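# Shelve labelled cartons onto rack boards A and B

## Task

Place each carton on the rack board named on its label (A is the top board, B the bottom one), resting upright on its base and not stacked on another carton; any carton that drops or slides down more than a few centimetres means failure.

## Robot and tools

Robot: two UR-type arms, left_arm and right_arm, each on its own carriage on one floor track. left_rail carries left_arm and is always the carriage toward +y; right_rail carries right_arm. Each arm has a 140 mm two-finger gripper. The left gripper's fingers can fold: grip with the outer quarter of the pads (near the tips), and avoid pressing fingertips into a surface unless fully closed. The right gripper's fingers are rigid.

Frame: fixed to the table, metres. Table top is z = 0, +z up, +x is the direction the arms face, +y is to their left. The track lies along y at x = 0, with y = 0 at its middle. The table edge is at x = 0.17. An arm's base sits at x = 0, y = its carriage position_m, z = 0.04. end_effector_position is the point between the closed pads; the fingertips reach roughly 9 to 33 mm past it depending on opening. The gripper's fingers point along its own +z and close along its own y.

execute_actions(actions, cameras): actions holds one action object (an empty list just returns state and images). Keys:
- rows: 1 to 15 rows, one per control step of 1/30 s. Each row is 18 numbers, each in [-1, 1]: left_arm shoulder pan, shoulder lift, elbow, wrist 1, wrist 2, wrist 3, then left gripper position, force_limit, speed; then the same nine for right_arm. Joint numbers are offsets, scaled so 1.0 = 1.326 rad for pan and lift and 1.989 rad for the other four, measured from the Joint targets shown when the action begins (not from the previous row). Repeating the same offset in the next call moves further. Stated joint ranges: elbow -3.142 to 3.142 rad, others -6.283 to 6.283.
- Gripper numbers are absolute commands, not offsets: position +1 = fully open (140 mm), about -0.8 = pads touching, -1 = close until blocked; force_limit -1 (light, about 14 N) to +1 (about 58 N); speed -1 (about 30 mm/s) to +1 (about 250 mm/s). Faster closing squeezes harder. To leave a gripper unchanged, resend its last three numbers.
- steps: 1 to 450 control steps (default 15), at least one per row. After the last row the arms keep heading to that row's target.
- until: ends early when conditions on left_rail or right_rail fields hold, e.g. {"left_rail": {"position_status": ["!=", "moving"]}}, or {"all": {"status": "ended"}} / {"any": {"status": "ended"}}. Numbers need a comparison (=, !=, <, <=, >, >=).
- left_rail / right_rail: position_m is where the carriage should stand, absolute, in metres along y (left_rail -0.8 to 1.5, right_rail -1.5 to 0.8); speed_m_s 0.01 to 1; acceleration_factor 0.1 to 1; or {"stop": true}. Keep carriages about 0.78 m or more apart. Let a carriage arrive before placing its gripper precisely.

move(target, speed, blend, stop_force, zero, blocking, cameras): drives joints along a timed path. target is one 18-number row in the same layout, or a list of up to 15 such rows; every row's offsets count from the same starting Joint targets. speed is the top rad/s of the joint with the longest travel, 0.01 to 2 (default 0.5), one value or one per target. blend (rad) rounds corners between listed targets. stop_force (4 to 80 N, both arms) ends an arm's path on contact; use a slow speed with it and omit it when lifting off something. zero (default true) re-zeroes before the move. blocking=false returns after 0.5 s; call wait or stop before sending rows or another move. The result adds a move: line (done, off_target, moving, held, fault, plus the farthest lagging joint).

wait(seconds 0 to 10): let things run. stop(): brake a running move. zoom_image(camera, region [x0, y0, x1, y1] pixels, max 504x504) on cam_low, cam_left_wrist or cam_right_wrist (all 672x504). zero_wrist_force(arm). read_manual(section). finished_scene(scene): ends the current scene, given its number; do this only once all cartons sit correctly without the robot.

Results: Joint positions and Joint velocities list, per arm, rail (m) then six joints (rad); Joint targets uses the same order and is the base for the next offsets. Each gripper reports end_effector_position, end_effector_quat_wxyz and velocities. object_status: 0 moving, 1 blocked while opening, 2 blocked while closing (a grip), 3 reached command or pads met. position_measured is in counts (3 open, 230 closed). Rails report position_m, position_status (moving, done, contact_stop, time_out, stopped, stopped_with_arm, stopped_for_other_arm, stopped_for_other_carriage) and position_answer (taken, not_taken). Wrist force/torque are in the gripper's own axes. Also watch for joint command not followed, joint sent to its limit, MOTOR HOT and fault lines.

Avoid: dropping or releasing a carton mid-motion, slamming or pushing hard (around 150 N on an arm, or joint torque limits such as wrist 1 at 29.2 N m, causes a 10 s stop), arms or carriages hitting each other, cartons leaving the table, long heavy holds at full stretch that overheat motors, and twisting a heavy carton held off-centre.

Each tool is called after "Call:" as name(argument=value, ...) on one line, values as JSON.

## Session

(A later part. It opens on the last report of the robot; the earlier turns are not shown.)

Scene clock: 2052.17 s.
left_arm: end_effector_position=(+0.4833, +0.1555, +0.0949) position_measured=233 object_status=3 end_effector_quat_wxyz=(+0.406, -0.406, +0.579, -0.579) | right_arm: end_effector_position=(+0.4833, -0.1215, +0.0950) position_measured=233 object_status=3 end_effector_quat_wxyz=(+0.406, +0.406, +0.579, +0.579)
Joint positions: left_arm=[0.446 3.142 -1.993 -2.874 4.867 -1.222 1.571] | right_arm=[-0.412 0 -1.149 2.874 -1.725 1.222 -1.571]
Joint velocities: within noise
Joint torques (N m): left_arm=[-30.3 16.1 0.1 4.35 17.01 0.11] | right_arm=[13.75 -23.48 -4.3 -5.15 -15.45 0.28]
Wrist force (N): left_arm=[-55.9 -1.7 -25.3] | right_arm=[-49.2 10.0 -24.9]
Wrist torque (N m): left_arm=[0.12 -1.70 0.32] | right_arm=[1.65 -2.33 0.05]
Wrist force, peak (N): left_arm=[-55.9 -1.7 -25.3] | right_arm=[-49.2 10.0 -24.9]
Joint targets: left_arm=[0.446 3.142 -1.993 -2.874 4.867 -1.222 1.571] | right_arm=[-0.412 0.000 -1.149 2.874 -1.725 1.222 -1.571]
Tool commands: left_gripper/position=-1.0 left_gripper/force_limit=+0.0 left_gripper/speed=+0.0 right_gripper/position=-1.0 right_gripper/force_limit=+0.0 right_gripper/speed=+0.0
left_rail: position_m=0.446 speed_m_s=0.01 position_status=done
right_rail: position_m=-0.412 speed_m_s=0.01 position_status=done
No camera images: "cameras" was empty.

Call:
move(target=[[0,0.2065,0.004,-0.1416,0,0,-1,0,0,0,-0.2065,-0.004,0.1416,0,0,-1,0,0],[0,0.449,0.0243,-0.3237,0,0,-1,0,0,0,-0.449,-0.0243,0.3237,0,0,-1,0,0]], speed=[0.1,0.15], blend=0.02, cameras=["cam_left_wrist","cam_right_wrist"])

Scene clock: 2064.83 s.
left_arm: end_effector_position=(+0.4832, +0.1555, +0.1997) position_measured=233 object_status=3 end_effector_quat_wxyz=(+0.406, -0.406, +0.579, -0.579) | right_arm: end_effector_position=(+0.4832, -0.1214, +0.1998) position_measured=233 object_status=3 end_effector_quat_wxyz=(+0.406, +0.406, +0.579, +0.579)
Joint positions: left_arm=[0.446 3.142 -1.398 -2.826 4.223 -1.222 1.571] | right_arm=[-0.412 0 -1.744 2.826 -1.081 1.222 -1.571]
Joint velocities: within noise
Joint torques (N m): left_arm=[-27.77 37.81 43.36 2.22 17.28 0.68] | right_arm=[36.86 -25.18 -34.7 -1.53 -15.46 0.43]
Wrist force (N): left_arm=[-54.2 11.7 -18.9] | right_arm=[-50.4 -4.2 -18.2]
Wrist torque (N m): left_arm=[-0.30 -1.71 0.48] | right_arm=[1.86 -2.44 -0.06]
Wrist force, peak (N): left_arm=[-56.9 -2.0 -25.7] | right_arm=[-50.1 9.5 -25.1]
Joint targets: left_arm=[0.446 3.142 -1.398 -2.826 4.223 -1.222 1.571] | right_arm=[-0.412 0.000 -1.744 2.826 -1.081 1.222 -1.571]
left_rail: position_m=0.446 speed_m_s=0.01 position_status=done
right_rail: position_m=-0.412 speed_m_s=0.01 position_status=done
move: done
camera_calibration:
cam_left_wrist: T_world_to_cam=[[-0.0168049, 0.0081144, -0.999826, 0.215505], [0.00310443, 0.999963, 0.00806334, -0.162395], [0.999854, -0.00296838, -0.0168295, -0.29651], [0, 0, 0, 1]] pos_world=[0.300593, 0.15976, 0.211787]
cam_right_wrist: T_world_to_cam=[[-0.00426886, -0.0252854, 0.999671, -0.193761], [0.0330032, -0.999139, -0.025131, -0.130482], [0.999446, 0.0328851, 0.00509968, -0.303842], [0, 0, 0, 1]] pos_world=[0.307153, -0.125277, 0.191967]
Images, in order (width x height): cam_left_wrist 672x504, cam_right_wrist 672x504.

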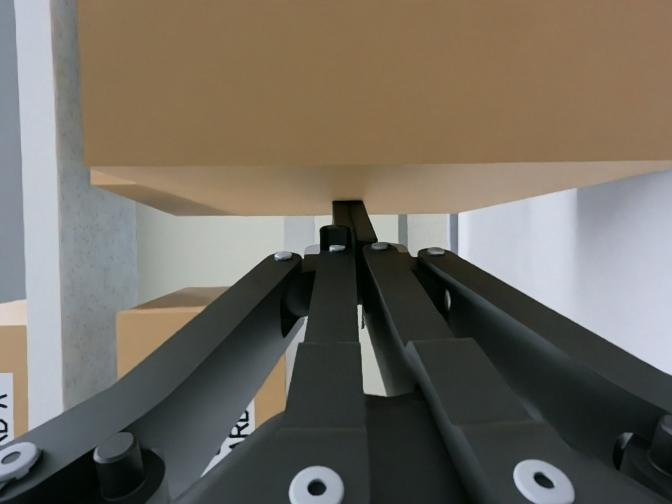

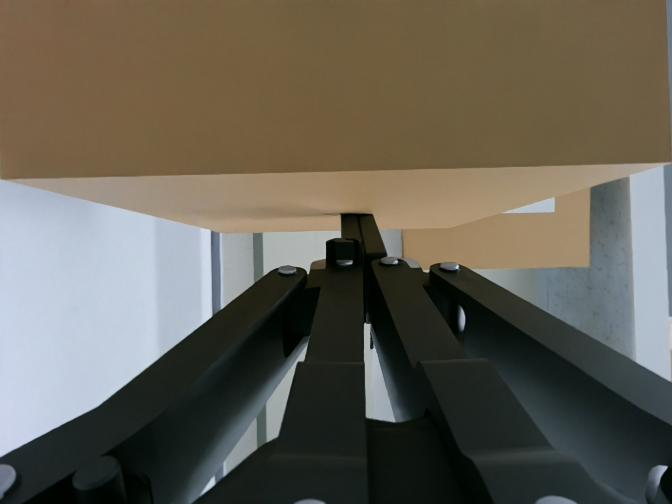

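Call:
move(target=[[0,0.2550,0.0586,-0.2286,0,0,-1,0,0,0,-0.2550,-0.0586,0.2286,0,0,-1,0,0],[0,0.3713,0.1325,-0.3801,0,0,-1,0,0,0,-0.3713,-0.1325,0.3801,0,0,-1,0,0],[0,0.4143,0.2143,-0.4904,0,0,-1,0,0,0,-0.4143,-0.2143,0.4904,0,0,-1,0,0],[0,0.4158,0.3108,-0.5880,0,0,-1,0,0,0,-0.4158,-0.3108,0.5880,0,0,-1,0,0]], speed=0.2, blend=0.03, cameras=["cam_left_wrist","cam_right_wrist","cam_low"])

Scene clock: 2075.77 s.
left_arm: end_effector_position=(+0.4835, +0.1555, +0.6095) position_measured=233 object_status=3 end_effector_quat_wxyz=(+0.406, -0.406, +0.579, -0.579) | right_arm: end_effector_position=(+0.4834, -0.1214, +0.6096) position_measured=233 object_status=3 end_effector_quat_wxyz=(+0.406, +0.406, +0.579, +0.579)
Joint positions: left_arm=[0.446 3.142 -0.846 -2.208 3.054 -1.222 1.571] | right_arm=[-0.412 0 -2.295 2.208 0.088 1.222 -1.571]
Joint velocities: within noise
Joint torques (N m): left_arm=[-25.71 15.54 73.38 1.92 17.32 0.8] | right_arm=[38.02 -4.9 -59.78 -1.23 -15.54 0.56]
Wrist force (N): left_arm=[-55.3 11.5 -19.3] | right_arm=[-51.0 -3.0 -19.7]
Wrist torque (N m): left_arm=[-0.27 -1.70 0.47] | right_arm=[1.99 -2.48 -0.11]
Wrist force, peak (N): left_arm=[-55.4 11.7 -19.0] | right_arm=[-51.3 -3.1 -19.3]
Joint targets: left_arm=[0.446 3.142 -0.846 -2.208 3.054 -1.222 1.571] | right_arm=[-0.412 0.000 -2.296 2.208 0.088 1.222 -1.571]
left_rail: position_m=0.446 speed_m_s=0.01 position_status=done
right_rail: position_m=-0.412 speed_m_s=0.01 position_status=done
move: done
camera_calibration:
cam_left_wrist: T_world_to_cam=[[-0.0168238, 0.00811438, -0.999826, 0.625224], [0.00310458, 0.999963, 0.00806326, -0.1657], [0.999854, -0.00296838, -0.0168484, -0.289956], [0, 0, 0, 1]] pos_world=[0.300947, 0.15976, 0.621566]
cam_right_wrist: T_world_to_cam=[[-0.00425554, -0.0252854, 0.999671, -0.603416], [0.033003, -0.999139, -0.0251315, -0.12019], [0.999446, 0.0328852, 0.00508637, -0.306127], [0, 0, 0, 1]] pos_world=[0.307356, -0.125277, 0.601754]

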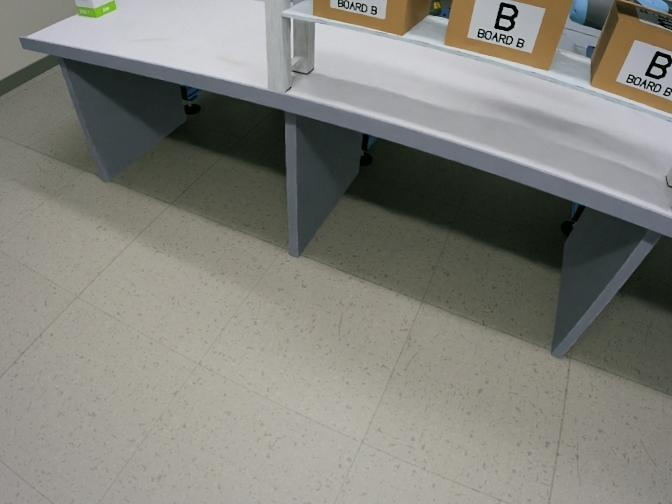

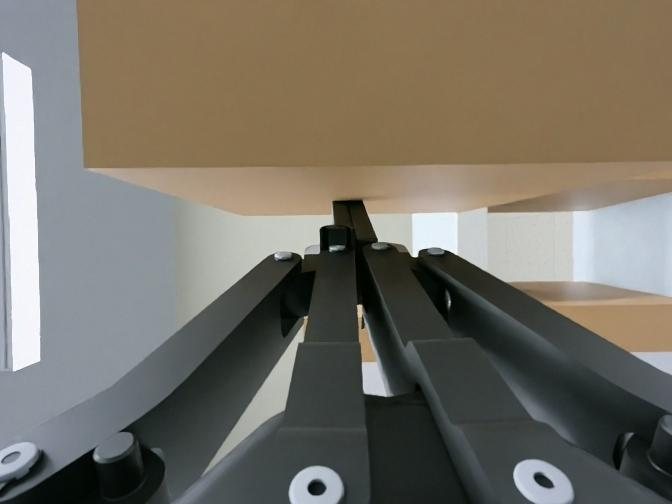

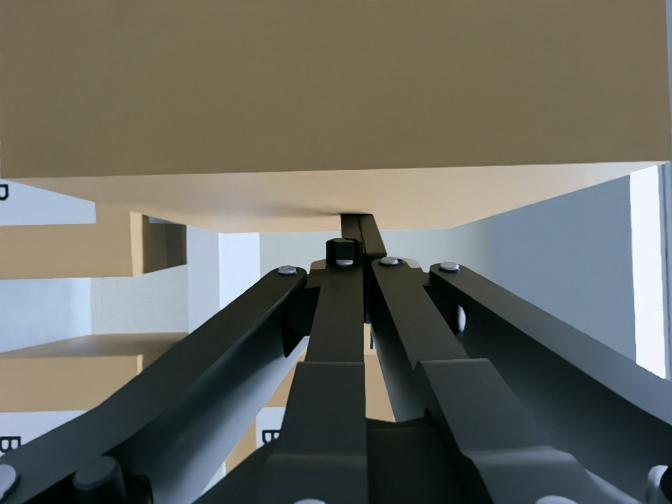

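Call:
execute_actions(actions=[{"left_rail":{"position_m":0.4329,"speed_m_s":0.05,"acceleration_factor":0.2},"right_rail":{"position_m":-0.4245,"speed_m_s":0.05,"acceleration_factor":0.2},"steps":90,"until":{"all":{"status":"ended"}}}], cameras=[])

Scene clock: 2082.63 s.
left_arm: end_effector_position=(+0.4835, +0.1427, +0.6096) position_measured=233 object_status=3 end_effector_quat_wxyz=(+0.406, -0.406, +0.579, -0.579) | right_arm: end_effector_position=(+0.4834, -0.1342, +0.6097) position_measured=233 object_status=3 end_effector_quat_wxyz=(+0.406, +0.406, +0.579, +0.579)
Joint positions: left_arm=[0.433 3.142 -0.846 -2.208 3.054 -1.222 1.571] | right_arm=[-0.424 0 -2.296 2.208 0.088 1.222 -1.571]
Joint velocities: within noise
Joint torques (N m): left_arm=[-27.81 15.37 68.03 3.21 17.17 1.23] | right_arm=[38.28 -5.21 -54.42 -2.68 -15.52 0.21]
Wrist force (N): left_arm=[-55.2 11.9 -19.0] | right_arm=[-50.5 -3.5 -19.4]
Wrist torque (N m): left_arm=[-0.22 -1.65 0.48] | right_arm=[1.91 -2.56 -0.10]
Wrist force, peak (N): left_arm=[-56.4 10.6 -19.8] | right_arm=[-51.3 -3.6 -19.5]
Joint targets: left_arm=[0.433 3.142 -0.846 -2.208 3.054 -1.222 1.571] | right_arm=[-0.425 0.000 -2.296 2.208 0.088 1.222 -1.571]
Tool commands: left_gripper/position=-1.0 left_gripper/force_limit=+0.0 left_gripper/speed=+0.0 right_gripper/position=-1.0 right_gripper/force_limit=+0.0 right_gripper/speed=+0.0
left_rail: position_m=0.433 speed_m_s=0.05 position_status=done
right_rail: position_m=-0.424 position_m_goal=-0.425 speed_m_s=0.05 position_status=done
No camera images: "cameras" was empty.

Call:
move(target=[[0,-0.1008,0.0231,0.0441,0,0,-1,0,0,0,0.1008,-0.0231,-0.0441,0,0,-1,0,0],[0,-0.2167,0.0596,0.0848,0,0,-1,0,0,0,0.2167,-0.0596,-0.0848,0,0,-1,0,0],[0,-0.3265,0.1048,0.1129,0,0,-1,0,0,0,0.3265,-0.1048,-0.1129,0,0,-1,0,0],[0,-0.4121,0.1475,0.1273,0,0,-1,0,0,0,0.4121,-0.1475,-0.1273,0,0,-1,0,0]], speed=0.12, blend=0.02, cameras=["cam_left_wrist","cam_right_wrist"])

Scene clock: 2095.07 s.
left_arm: end_effector_position=(+0.7753, +0.1428, +0.6097) position_measured=233 object_status=3 end_effector_quat_wxyz=(+0.406, -0.406, +0.579, -0.579) | right_arm: end_effector_position=(+0.7752, -0.1343, +0.6099) position_measured=233 object_status=3 end_effector_quat_wxyz=(+0.406, +0.406, +0.579, +0.579) end_effector_velocity=(+0.002, +0.001, -0.002) end_effector_angular_velocity=(+0.001, +0.003, +0.002)
Joint positions: left_arm=[0.433 3.142 -1.393 -1.914 3.307 -1.222 1.571] | right_arm=[-0.425 0 -1.749 1.914 -0.165 1.222 -1.571]
Joint velocities: left_arm=[within noise] | right_arm=[0 0 0.005 -0.002 -0.001 -0.002 0.001]
Joint torques (N m): left_arm=[-28.93 23.35 73.28 11.35 17.03 0.94] | right_arm=[37.82 -33.47 -59.08 -11.83 -15.55 0.04]
Wrist force (N): left_arm=[-45.9 11.1 -15.7] | right_arm=[-41.5 -3.1 -16.1]
Wrist torque (N m): left_arm=[-0.25 -1.39 0.47] | right_arm=[1.94 -2.32 -0.07]
Wrist force, peak (N): left_arm=[-54.9 13.0 -19.9] | right_arm=[-50.3 -4.6 -20.8]
Joint targets: left_arm=[0.433 3.142 -1.393 -1.914 3.307 -1.222 1.571] | right_arm=[-0.425 0.000 -1.749 1.914 -0.165 1.222 -1.571]
left_rail: position_m=0.433 speed_m_s=0.05 position_status=done
right_rail: position_m=-0.425 speed_m_s=0.05 position_status=done
move: done
camera_calibration:
cam_left_wrist: T_world_to_cam=[[-0.0166547, 0.00811433, -0.999828, 0.630336], [0.00309406, 0.999963, 0.00806388, -0.153921], [0.999857, -0.00295923, -0.0166792, -0.58185], [0, 0, 0, 1]] pos_world=[0.592741, 0.147078, 0.621765]
cam_right_wrist: T_world_to_cam=[[-0.00441996, -0.0252855, 0.999671, -0.6027], [0.0330071, -0.999139, -0.0251261, -0.142722], [0.999445, 0.0328852, 0.00525075, -0.597439], [0, 0, 0, 1]] pos_world=[0.599154, -0.138192, 0.602052]
Images, in order (width x height): cam_left_wrist 672x504, cam_right_wrist 672x504.

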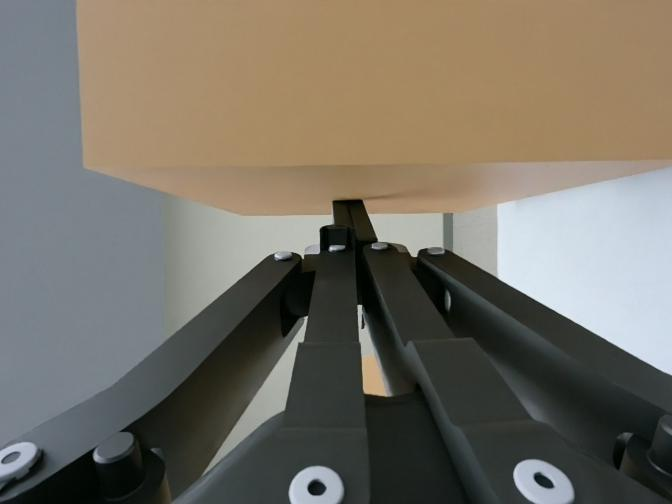

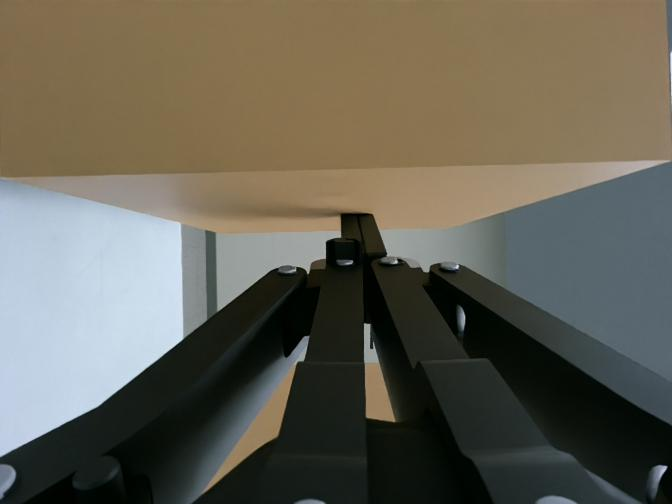

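Call:
execute_actions(actions=[{"left_rail":{"position_m":0.4325,"speed_m_s":0.01},"right_rail":{"position_m":-0.4241,"speed_m_s":0.01},"steps":60,"until":{"all":{"status":"ended"}}}], cameras=[])

Call:
move(target=[0,-0.0056,-0.0115,0.0139,0,0,-1,0,0,0,0.0056,0.0115,-0.0139,0,0,-1,0,0], speed=0.03, cameras=["cam_left_wrist","cam_right_wrist"])

Call:
move(target=[0,-0.0005,-0.0008,0.0010,0,0,-1,0,0,0,0.0005,0.0008,-0.0010,0,0,-1,0,0], speed=0.02, cameras=[])

Scene clock: 2101.20 s.
left_arm: end_effector_position=(+0.7755, +0.1424, +0.6097) position_measured=233 object_status=3 end_effector_quat_wxyz=(+0.406, -0.406, +0.579, -0.579) | right_arm: end_effector_position=(+0.7753, -0.1340, +0.6099) position_measured=233 object_status=3 end_effector_quat_wxyz=(+0.406, +0.406, +0.579, +0.579)
Joint positions: left_arm=[0.433 3.142 -1.393 -1.914 3.307 -1.222 1.571] | right_arm=[-0.424 0 -1.749 1.914 -0.165 1.222 -1.571]
Joint velocities: within noise
Joint torques (N m): left_arm=[-41.11 25.82 66.33 8.91 17.27 1.4] | right_arm=[36.61 -32.55 -53.4 -10.14 -15.32 0.32]
Wrist force (N): left_arm=[-51.8 10.9 -18.1] | right_arm=[-47.3 -2.9 -18.3]
Wrist torque (N m): left_arm=[-0.24 -1.64 0.48] | right_arm=[1.85 -2.54 -0.06]
Wrist force, peak (N): left_arm=[-51.8 11.8 -18.0] | right_arm=[-47.7 -3.8 -18.1]
Joint targets: left_arm=[0.432 3.142 -1.393 -1.914 3.307 -1.222 1.571] | right_arm=[-0.424 0.000 -1.749 1.914 -0.165 1.222 -1.571]
Tool commands: left_gripper/position=-1.0 left_gripper/force_limit=+0.0 left_gripper/speed=+0.0 right_gripper/position=-1.0 right_gripper/force_limit=+0.0 right_gripper/speed=+0.0
left_rail: position_m=0.433 position_m_goal=0.432 speed_m_s=0.01 position_status=done
right_rail: position_m=-0.424 speed_m_s=0.01 position_status=done
No camera images: "cameras" was empty.

Scene clock: 2102.43 s.
left_arm: end_effector_position=(+0.7765, +0.1424, +0.5927) position_measured=233 object_status=3 end_effector_quat_wxyz=(+0.405, -0.407, +0.580, -0.578) | right_arm: end_effector_position=(+0.7763, -0.1339, +0.5929) position_measured=233 object_status=3 end_effector_quat_wxyz=(+0.405, +0.407, +0.580, +0.578)
Joint positions: left_arm=[0.432 3.142 -1.4 -1.937 3.334 -1.222 1.571] | right_arm=[-0.424 0 -1.742 1.937 -0.192 1.222 -1.571]
Joint velocities: within noise
Joint torques (N m): left_arm=[-45.01 22.9 50.17 11.25 17.23 1.29] | right_arm=[37.43 -31.55 -44.82 -11.94 -15.46 0.08]
Wrist force (N): left_arm=[-51.9 11.1 -18.0] | right_arm=[-47.7 -3.0 -18.4]
Wrist torque (N m): left_arm=[-0.28 -1.68 0.48] | right_arm=[1.92 -2.48 -0.07]
Wrist force, peak (N): left_arm=[-52.4 11.6 -17.8] | right_arm=[-48.0 -4.2 -18.3]
Joint targets: left_arm=[0.432 3.142 -1.400 -1.937 3.334 -1.222 1.571] | right_arm=[-0.424 0.000 -1.742 1.937 -0.193 1.222 -1.571]
left_rail: position_m=0.432 speed_m_s=0.01 position_status=done
right_rail: position_m=-0.424 speed_m_s=0.01 position_status=done
move: done
camera_calibration:
cam_left_wrist: T_world_to_cam=[[-0.0192896, 0.00811331, -0.999781, 0.615382], [0.00311528, 0.999963, 0.00805468, -0.153399], [0.999809, -0.00295922, -0.0193142, -0.581707], [0, 0, 0, 1]] pos_world=[0.593945, 0.146679, 0.605248]
cam_right_wrist: T_world_to_cam=[[-0.00178659, -0.0252863, 0.999679, -0.587741], [0.0329411, -0.999139, -0.0252138, -0.142677], [0.999456, 0.0328854, 0.00261801, -0.596985], [0, 0, 0, 1]] pos_world=[0.60031, -0.137784, 0.585518]
Images, in order (width x height): cam_left_wrist 672x504, cam_right_wrist 672x504.

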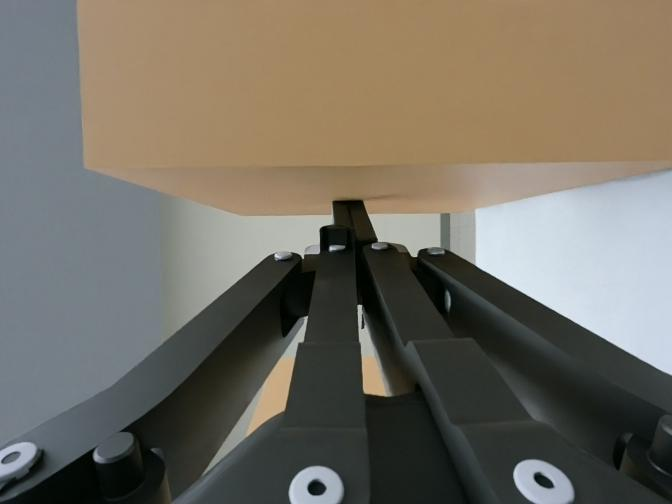

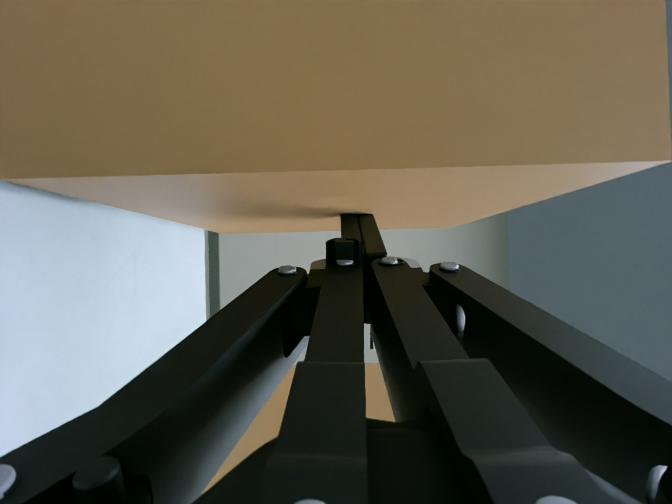

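Scene clock: 2103.13 s.
left_arm: end_effector_position=(+0.7766, +0.1424, +0.5913) position_measured=233 object_status=3 end_effector_quat_wxyz=(+0.405, -0.407, +0.580, -0.578) | right_arm: end_effector_position=(+0.7765, -0.1339, +0.5916) position_measured=233 object_status=3 end_effector_quat_wxyz=(+0.405, +0.407, +0.580, +0.578)
Joint positions: left_arm=[0.432 3.142 -1.401 -1.939 3.336 -1.222 1.571] | right_arm=[-0.424 0 -1.741 1.939 -0.195 1.222 -1.571]
Joint velocities: within noise
Joint torques (N m): left_arm=[-48.88 27.14 49.44 10.49 17.04 1] | right_arm=[38.02 -31.07 -43.59 -12.44 -15.4 0.08]
Wrist force (N): left_arm=[-52.1 11.9 -17.9] | right_arm=[-47.8 -3.6 -18.2]
Wrist torque (N m): left_arm=[-0.20 -1.62 0.47] | right_arm=[1.89 -2.49 -0.07]
Wrist force, peak (N): left_arm=[-52.2 11.5 -18.1] | right_arm=[-47.9 -3.8 -18.0]
Joint targets: left_arm=[0.432 3.142 -1.401 -1.939 3.336 -1.222 1.571] | right_arm=[-0.424 0.000 -1.741 1.939 -0.195 1.222 -1.571]
left_rail: position_m=0.432 speed_m_s=0.01 position_status=done
right_rail: position_m=-0.424 speed_m_s=0.01 position_status=done
move: done
No camera images: "cameras" was empty.

Call:
move(target=[0,-0.0018,-0.0113,0.0140,0,0,-1,0,0,0,0.0018,0.0113,-0.0140,0,0,-1,0,0], speed=0.03, cameras=[])

Call:
move(target=[0,-0.0006,-0.0016,0.0019,0,0,-1,0,0,0,0.0006,0.0016,-0.0019,0,0,-1,0,0], speed=0.02, cameras=[])

Scene clock: 2115.50 s.
left_arm: end_effector_position=(+0.7755, +0.1424, +0.5788) position_measured=233 object_status=3 end_effector_quat_wxyz=(+0.406, -0.406, +0.579, -0.579) | right_arm: end_effector_position=(+0.7753, -0.1339, +0.5789) position_measured=233 object_status=3 end_effector_quat_wxyz=(+0.406, +0.406, +0.579, +0.579)
Joint positions: left_arm=[0.432 3.142 -1.403 -1.961 3.364 -1.222 1.571] | right_arm=[-0.424 0 -1.739 1.961 -0.222 1.222 -1.571]
Joint velocities: within noise
Joint torques (N m): left_arm=[-53.46 18.8 43.63 8.18 17.05 1.23] | right_arm=[37.29 -29.66 -43.15 -12.13 -15.38 0.03]
Wrist force (N): left_arm=[-50.4 5.9 -17.6] | right_arm=[-48.3 -2.5 -18.5]
Wrist torque (N m): left_arm=[-0.12 -1.60 0.41] | right_arm=[1.87 -2.56 -0.04]
Wrist force, peak (N): left_arm=[-52.3 11.0 -18.3] | right_arm=[-48.3 -2.5 -18.5]
Joint targets: left_arm=[0.432 3.142 -1.403 -1.961 3.364 -1.222 1.571] | right_arm=[-0.424 0.000 -1.739 1.961 -0.222 1.222 -1.571]
left_rail: position_m=0.432 speed_m_s=0.01 position_status=done
right_rail: position_m=-0.424 speed_m_s=0.01 position_status=done
move: done
No camera images: "cameras" was empty.

Scene clock: 2116.20 s.
left_arm: end_effector_position=(+0.7754, +0.1424, +0.5766) position_measured=233 object_status=3 end_effector_quat_wxyz=(+0.406, -0.406, +0.579, -0.579) | right_arm: end_effector_position=(+0.7753, -0.1339, +0.5769) position_measured=233 object_status=3 end_effector_quat_wxyz=(+0.406, +0.406, +0.579, +0.579)
Joint positions: left_arm=[0.432 3.142 -1.404 -1.964 3.368 -1.222 1.571] | right_arm=[-0.424 0 -1.738 1.964 -0.226 1.222 -1.571]
Joint velocities: within noise
Joint torques (N m): left_arm=[-52.38 -1.71 27.4 2.39 16.77 1.34] | right_arm=[36.76 -12.03 -27.85 -3.1 -15.49 0.08]
Wrist force (N): left_arm=[-48.7 -13.3 -27.1] | right_arm=[-47.3 17.2 -23.0]
Wrist torque (N m): left_arm=[0.40 -1.40 0.15] | right_arm=[1.32 -2.52 0.20]
Wrist force, peak (N): left_arm=[-48.7 -14.1 -27.0] | right_arm=[-47.2 18.0 -23.0]
Joint targets: left_arm=[0.432 3.142 -1.404 -1.964 3.368 -1.222 1.571] | right_arm=[-0.424 0.000 -1.738 1.964 -0.226 1.222 -1.571]
left_rail: position_m=0.432 speed_m_s=0.01 position_status=done
right_rail: position_m=-0.424 speed_m_s=0.01 position_status=done
move: done
No camera images: "cameras" was empty.

Call:
execute_actions(actions=[{"left_rail":{"position_m":0.4375,"speed_m_s":0.01},"right_rail":{"position_m":-0.4291,"speed_m_s":0.01},"steps":60,"until":{"all":{"status":"ended"}}}], cameras=[])

Call:
execute_actions(actions=[{"left_rail":{"position_m":0.451,"speed_m_s":0.03},"right_rail":{"position_m":-0.443,"speed_m_s":0.03},"steps":60,"until":{"all":{"status":"ended"}}}], cameras=["cam_left_wrist","cam_right_wrist"])

Scene clock: 2127.27 s.
left_arm: end_effector_position=(+0.7753, +0.1472, +0.5763) position_measured=233 object_status=3 end_effector_quat_wxyz=(+0.406, -0.406, +0.579, -0.579) | right_arm: end_effector_position=(+0.7752, -0.1387, +0.5766) position_measured=233 object_status=3 end_effector_quat_wxyz=(+0.406, +0.406, +0.579, +0.579)
Joint positions: left_arm=[0.437 3.142 -1.404 -1.964 3.368 -1.222 1.571] | right_arm=[-0.429 0 -1.738 1.964 -0.226 1.222 -1.571]
Joint velocities: within noise
Joint torques (N m): left_arm=[8.89 24.71 48.18 1.61 -1.63 1.74] | right_arm=[-0.68 -29.88 -37.08 -0.44 2.59 0.23]
Wrist force (N): left_arm=[-0.7 1.9 -0.3] | right_arm=[3.6 8.6 -1.3]
Wrist torque (N m): left_arm=[0.02 0.20 0.36] | right_arm=[2.14 -1.07 0.05]
Wrist force, peak (N): left_arm=[-49.2 -13.7 -27.6] | right_arm=[-47.1 19.6 -23.6]
Joint targets: left_arm=[0.437 3.142 -1.404 -1.964 3.368 -1.222 1.571] | right_arm=[-0.429 0.000 -1.738 1.964 -0.226 1.222 -1.571]
Tool commands: left_gripper/position=-1.0 left_gripper/force_limit=+0.0 left_gripper/speed=+0.0 right_gripper/position=-1.0 right_gripper/force_limit=+0.0 right_gripper/speed=+0.0
left_rail: position_m=0.437 speed_m_s=0.01 position_status=done
right_rail: position_m=-0.429 speed_m_s=0.01 position_status=done
No camera images: "cameras" was empty.

Scene clock: 2128.17 s.
left_arm: end_effector_position=(+0.7754, +0.1608, +0.5763) position_measured=233 object_status=3 end_effector_quat_wxyz=(+0.406, -0.406, +0.579, -0.579) | right_arm: end_effector_position=(+0.7752, -0.1528, +0.5766) position_measured=233 object_status=3 end_effector_quat_wxyz=(+0.406, +0.406, +0.579, +0.579)
Joint positions: left_arm=[0.451 3.142 -1.404 -1.964 3.368 -1.222 1.571] | right_arm=[-0.443 0 -1.738 1.964 -0.226 1.222 -1.571]
Joint velocities: within noise
Joint torques (N m): left_arm=[8.23 55.05 62.93 1.77 -1.75 1.43] | right_arm=[-14.91 -43.64 -44.43 -5.44 2.96 0.03]
Wrist force (N): left_arm=[-0.8 1.6 -0.6] | right_arm=[3.9 8.6 -1.2]
Wrist torque (N m): left_arm=[-0.05 0.21 0.36] | right_arm=[2.16 -1.06 0.05]
Wrist force, peak (N): left_arm=[-0.6 2.1 -0.6] | right_arm=[4.3 8.8 -1.3]
Joint targets: left_arm=[0.451 3.142 -1.404 -1.964 3.368 -1.222 1.571] | right_arm=[-0.443 0.000 -1.738 1.964 -0.226 1.222 -1.571]
Tool commands: left_gripper/position=-1.0 left_gripper/force_limit=+0.0 left_gripper/speed=+0.0 right_gripper/position=-1.0 right_gripper/force_limit=+0.0 right_gripper/speed=+0.0
left_rail: position_m=0.451 speed_m_s=0.03 position_status=done
right_rail: position_m=-0.443 speed_m_s=0.03 position_status=done
camera_calibration:
cam_left_wrist: T_world_to_cam=[[-0.0168881, 0.00811426, -0.999824, 0.597025], [0.00310531, 0.999963, 0.00806293, -0.171724], [0.999853, -0.0029686, -0.0169126, -0.58231], [0, 0, 0, 1]] pos_world=[0.59284, 0.165145, 0.588457]
cam_right_wrist: T_world_to_cam=[[-0.00421229, -0.0252854, 0.999671, -0.570015], [0.0330065, -0.999139, -0.0251328, -0.162003], [0.999446, 0.0328898, 0.00504325, -0.596617], [0, 0, 0, 1]] pos_world=[0.599233, -0.156654, 0.568765]
Images, in order (width x height): cam_left_wrist 672x504, cam_right_wrist 672x504.

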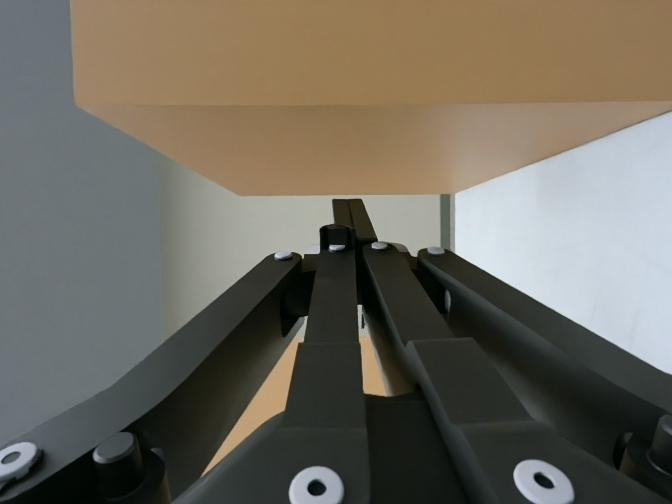

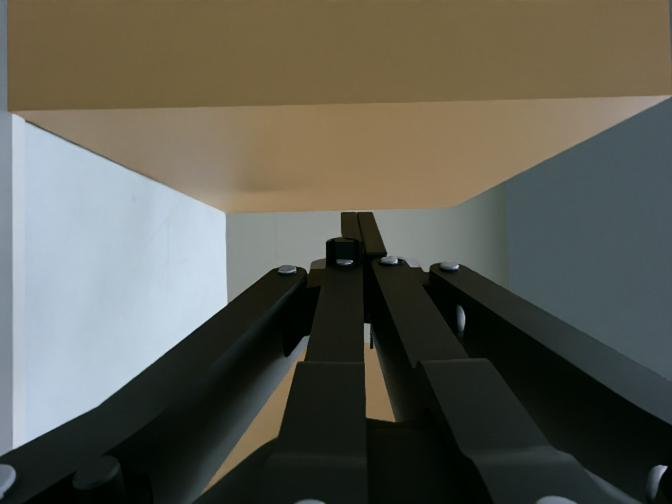

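Call:
move(target=[[0,0.0940,-0.0174,-0.0451,0,0,-1,0,0,0,-0.0940,0.0174,0.0451,0,0,-1,0,0],[0,0.2039,-0.0626,-0.0733,0,0,-1,0,0,0,-0.2039,0.0626,0.0733,0,0,-1,0,0],[0,0.4298,-0.1239,-0.1625,0,0,-1,0,0,0,-0.4298,0.1239,0.1625,0,0,-1,0,0]], speed=0.25, blend=0.03)

Scene clock: 2136.50 s.
left_arm: end_effector_position=(+0.4776, +0.1608, +0.6098) position_measured=233 object_status=3 end_effector_quat_wxyz=(+0.406, -0.406, +0.579, -0.579) | right_arm: end_effector_position=(+0.4774, -0.1527, +0.6100) position_measured=233 object_status=3 end_effector_quat_wxyz=(+0.406, +0.406, +0.579, +0.579)
Joint positions: left_arm=[0.451 3.142 -0.834 -2.211 3.045 -1.222 1.571] | right_arm=[-0.443 0 -2.307 2.211 0.097 1.222 -1.571]
Joint velocities: within noise
Joint torques (N m): left_arm=[9.23 11.36 41.8 -0.76 -1.62 1.97] | right_arm=[1.75 3.62 -36.03 1.43 2.64 -0.07]
Wrist force (N): left_arm=[-0.6 1.7 -0.3] | right_arm=[3.7 8.7 -1.4]
Wrist torque (N m): left_arm=[-0.01 0.14 0.35] | right_arm=[2.13 -0.99 0.03]
Wrist force, peak (N): left_arm=[-1.2 2.4 1.4] | right_arm=[4.0 9.6 -1.3]
Joint targets: left_arm=[0.451 3.142 -0.834 -2.211 3.045 -1.222 1.571] | right_arm=[-0.443 0.000 -2.308 2.211 0.097 1.222 -1.571]
left_rail: position_m=0.451 speed_m_s=0.03 position_status=done
right_rail: position_m=-0.443 speed_m_s=0.03 position_status=done
move: done
camera_calibration:
cam_left_wrist: T_world_to_cam=[[-0.0165508, 0.00811441, -0.99983, 0.625332], [0.00310192, 0.999963, 0.00806414, -0.170992], [0.999858, -0.00296792, -0.0165753, -0.284181], [0, 0, 0, 1]] pos_world=[0.29502, 0.165068, 0.621895]
cam_right_wrist: T_world_to_cam=[[-0.0045236, -0.0252852, 0.99967, -0.604474], [0.0329962, -0.99914, -0.0251224, -0.151274], [0.999445, 0.0328717, 0.00535402, -0.299346], [0, 0, 0, 1]] pos_world=[0.301437, -0.156588, 0.602077]

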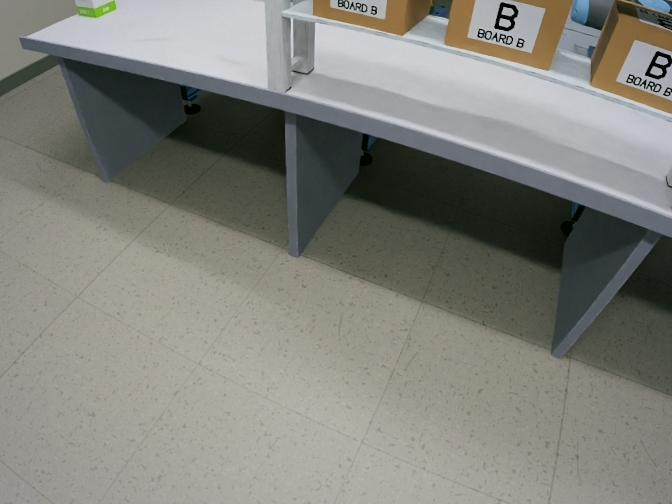

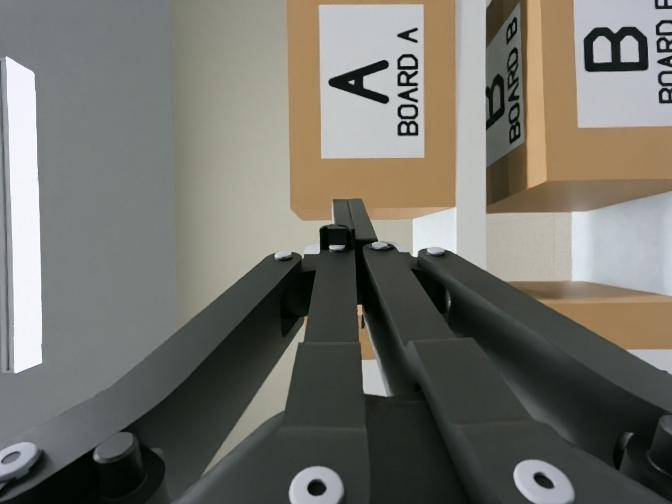

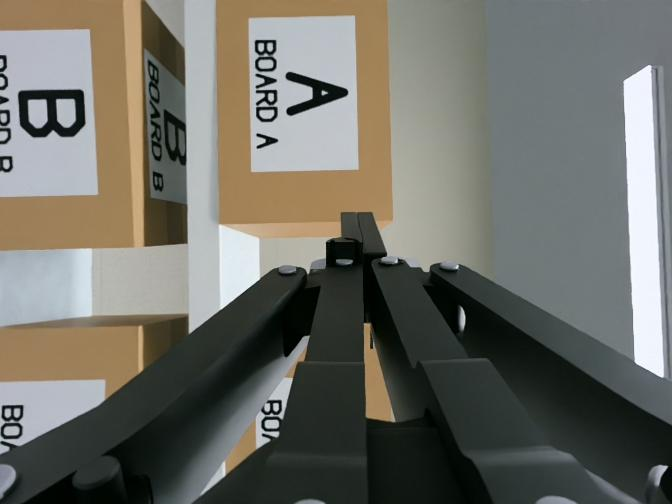

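All six are in place.

Call:
finished_scene(scene=1, done=true)

The scene is finished: the task was done.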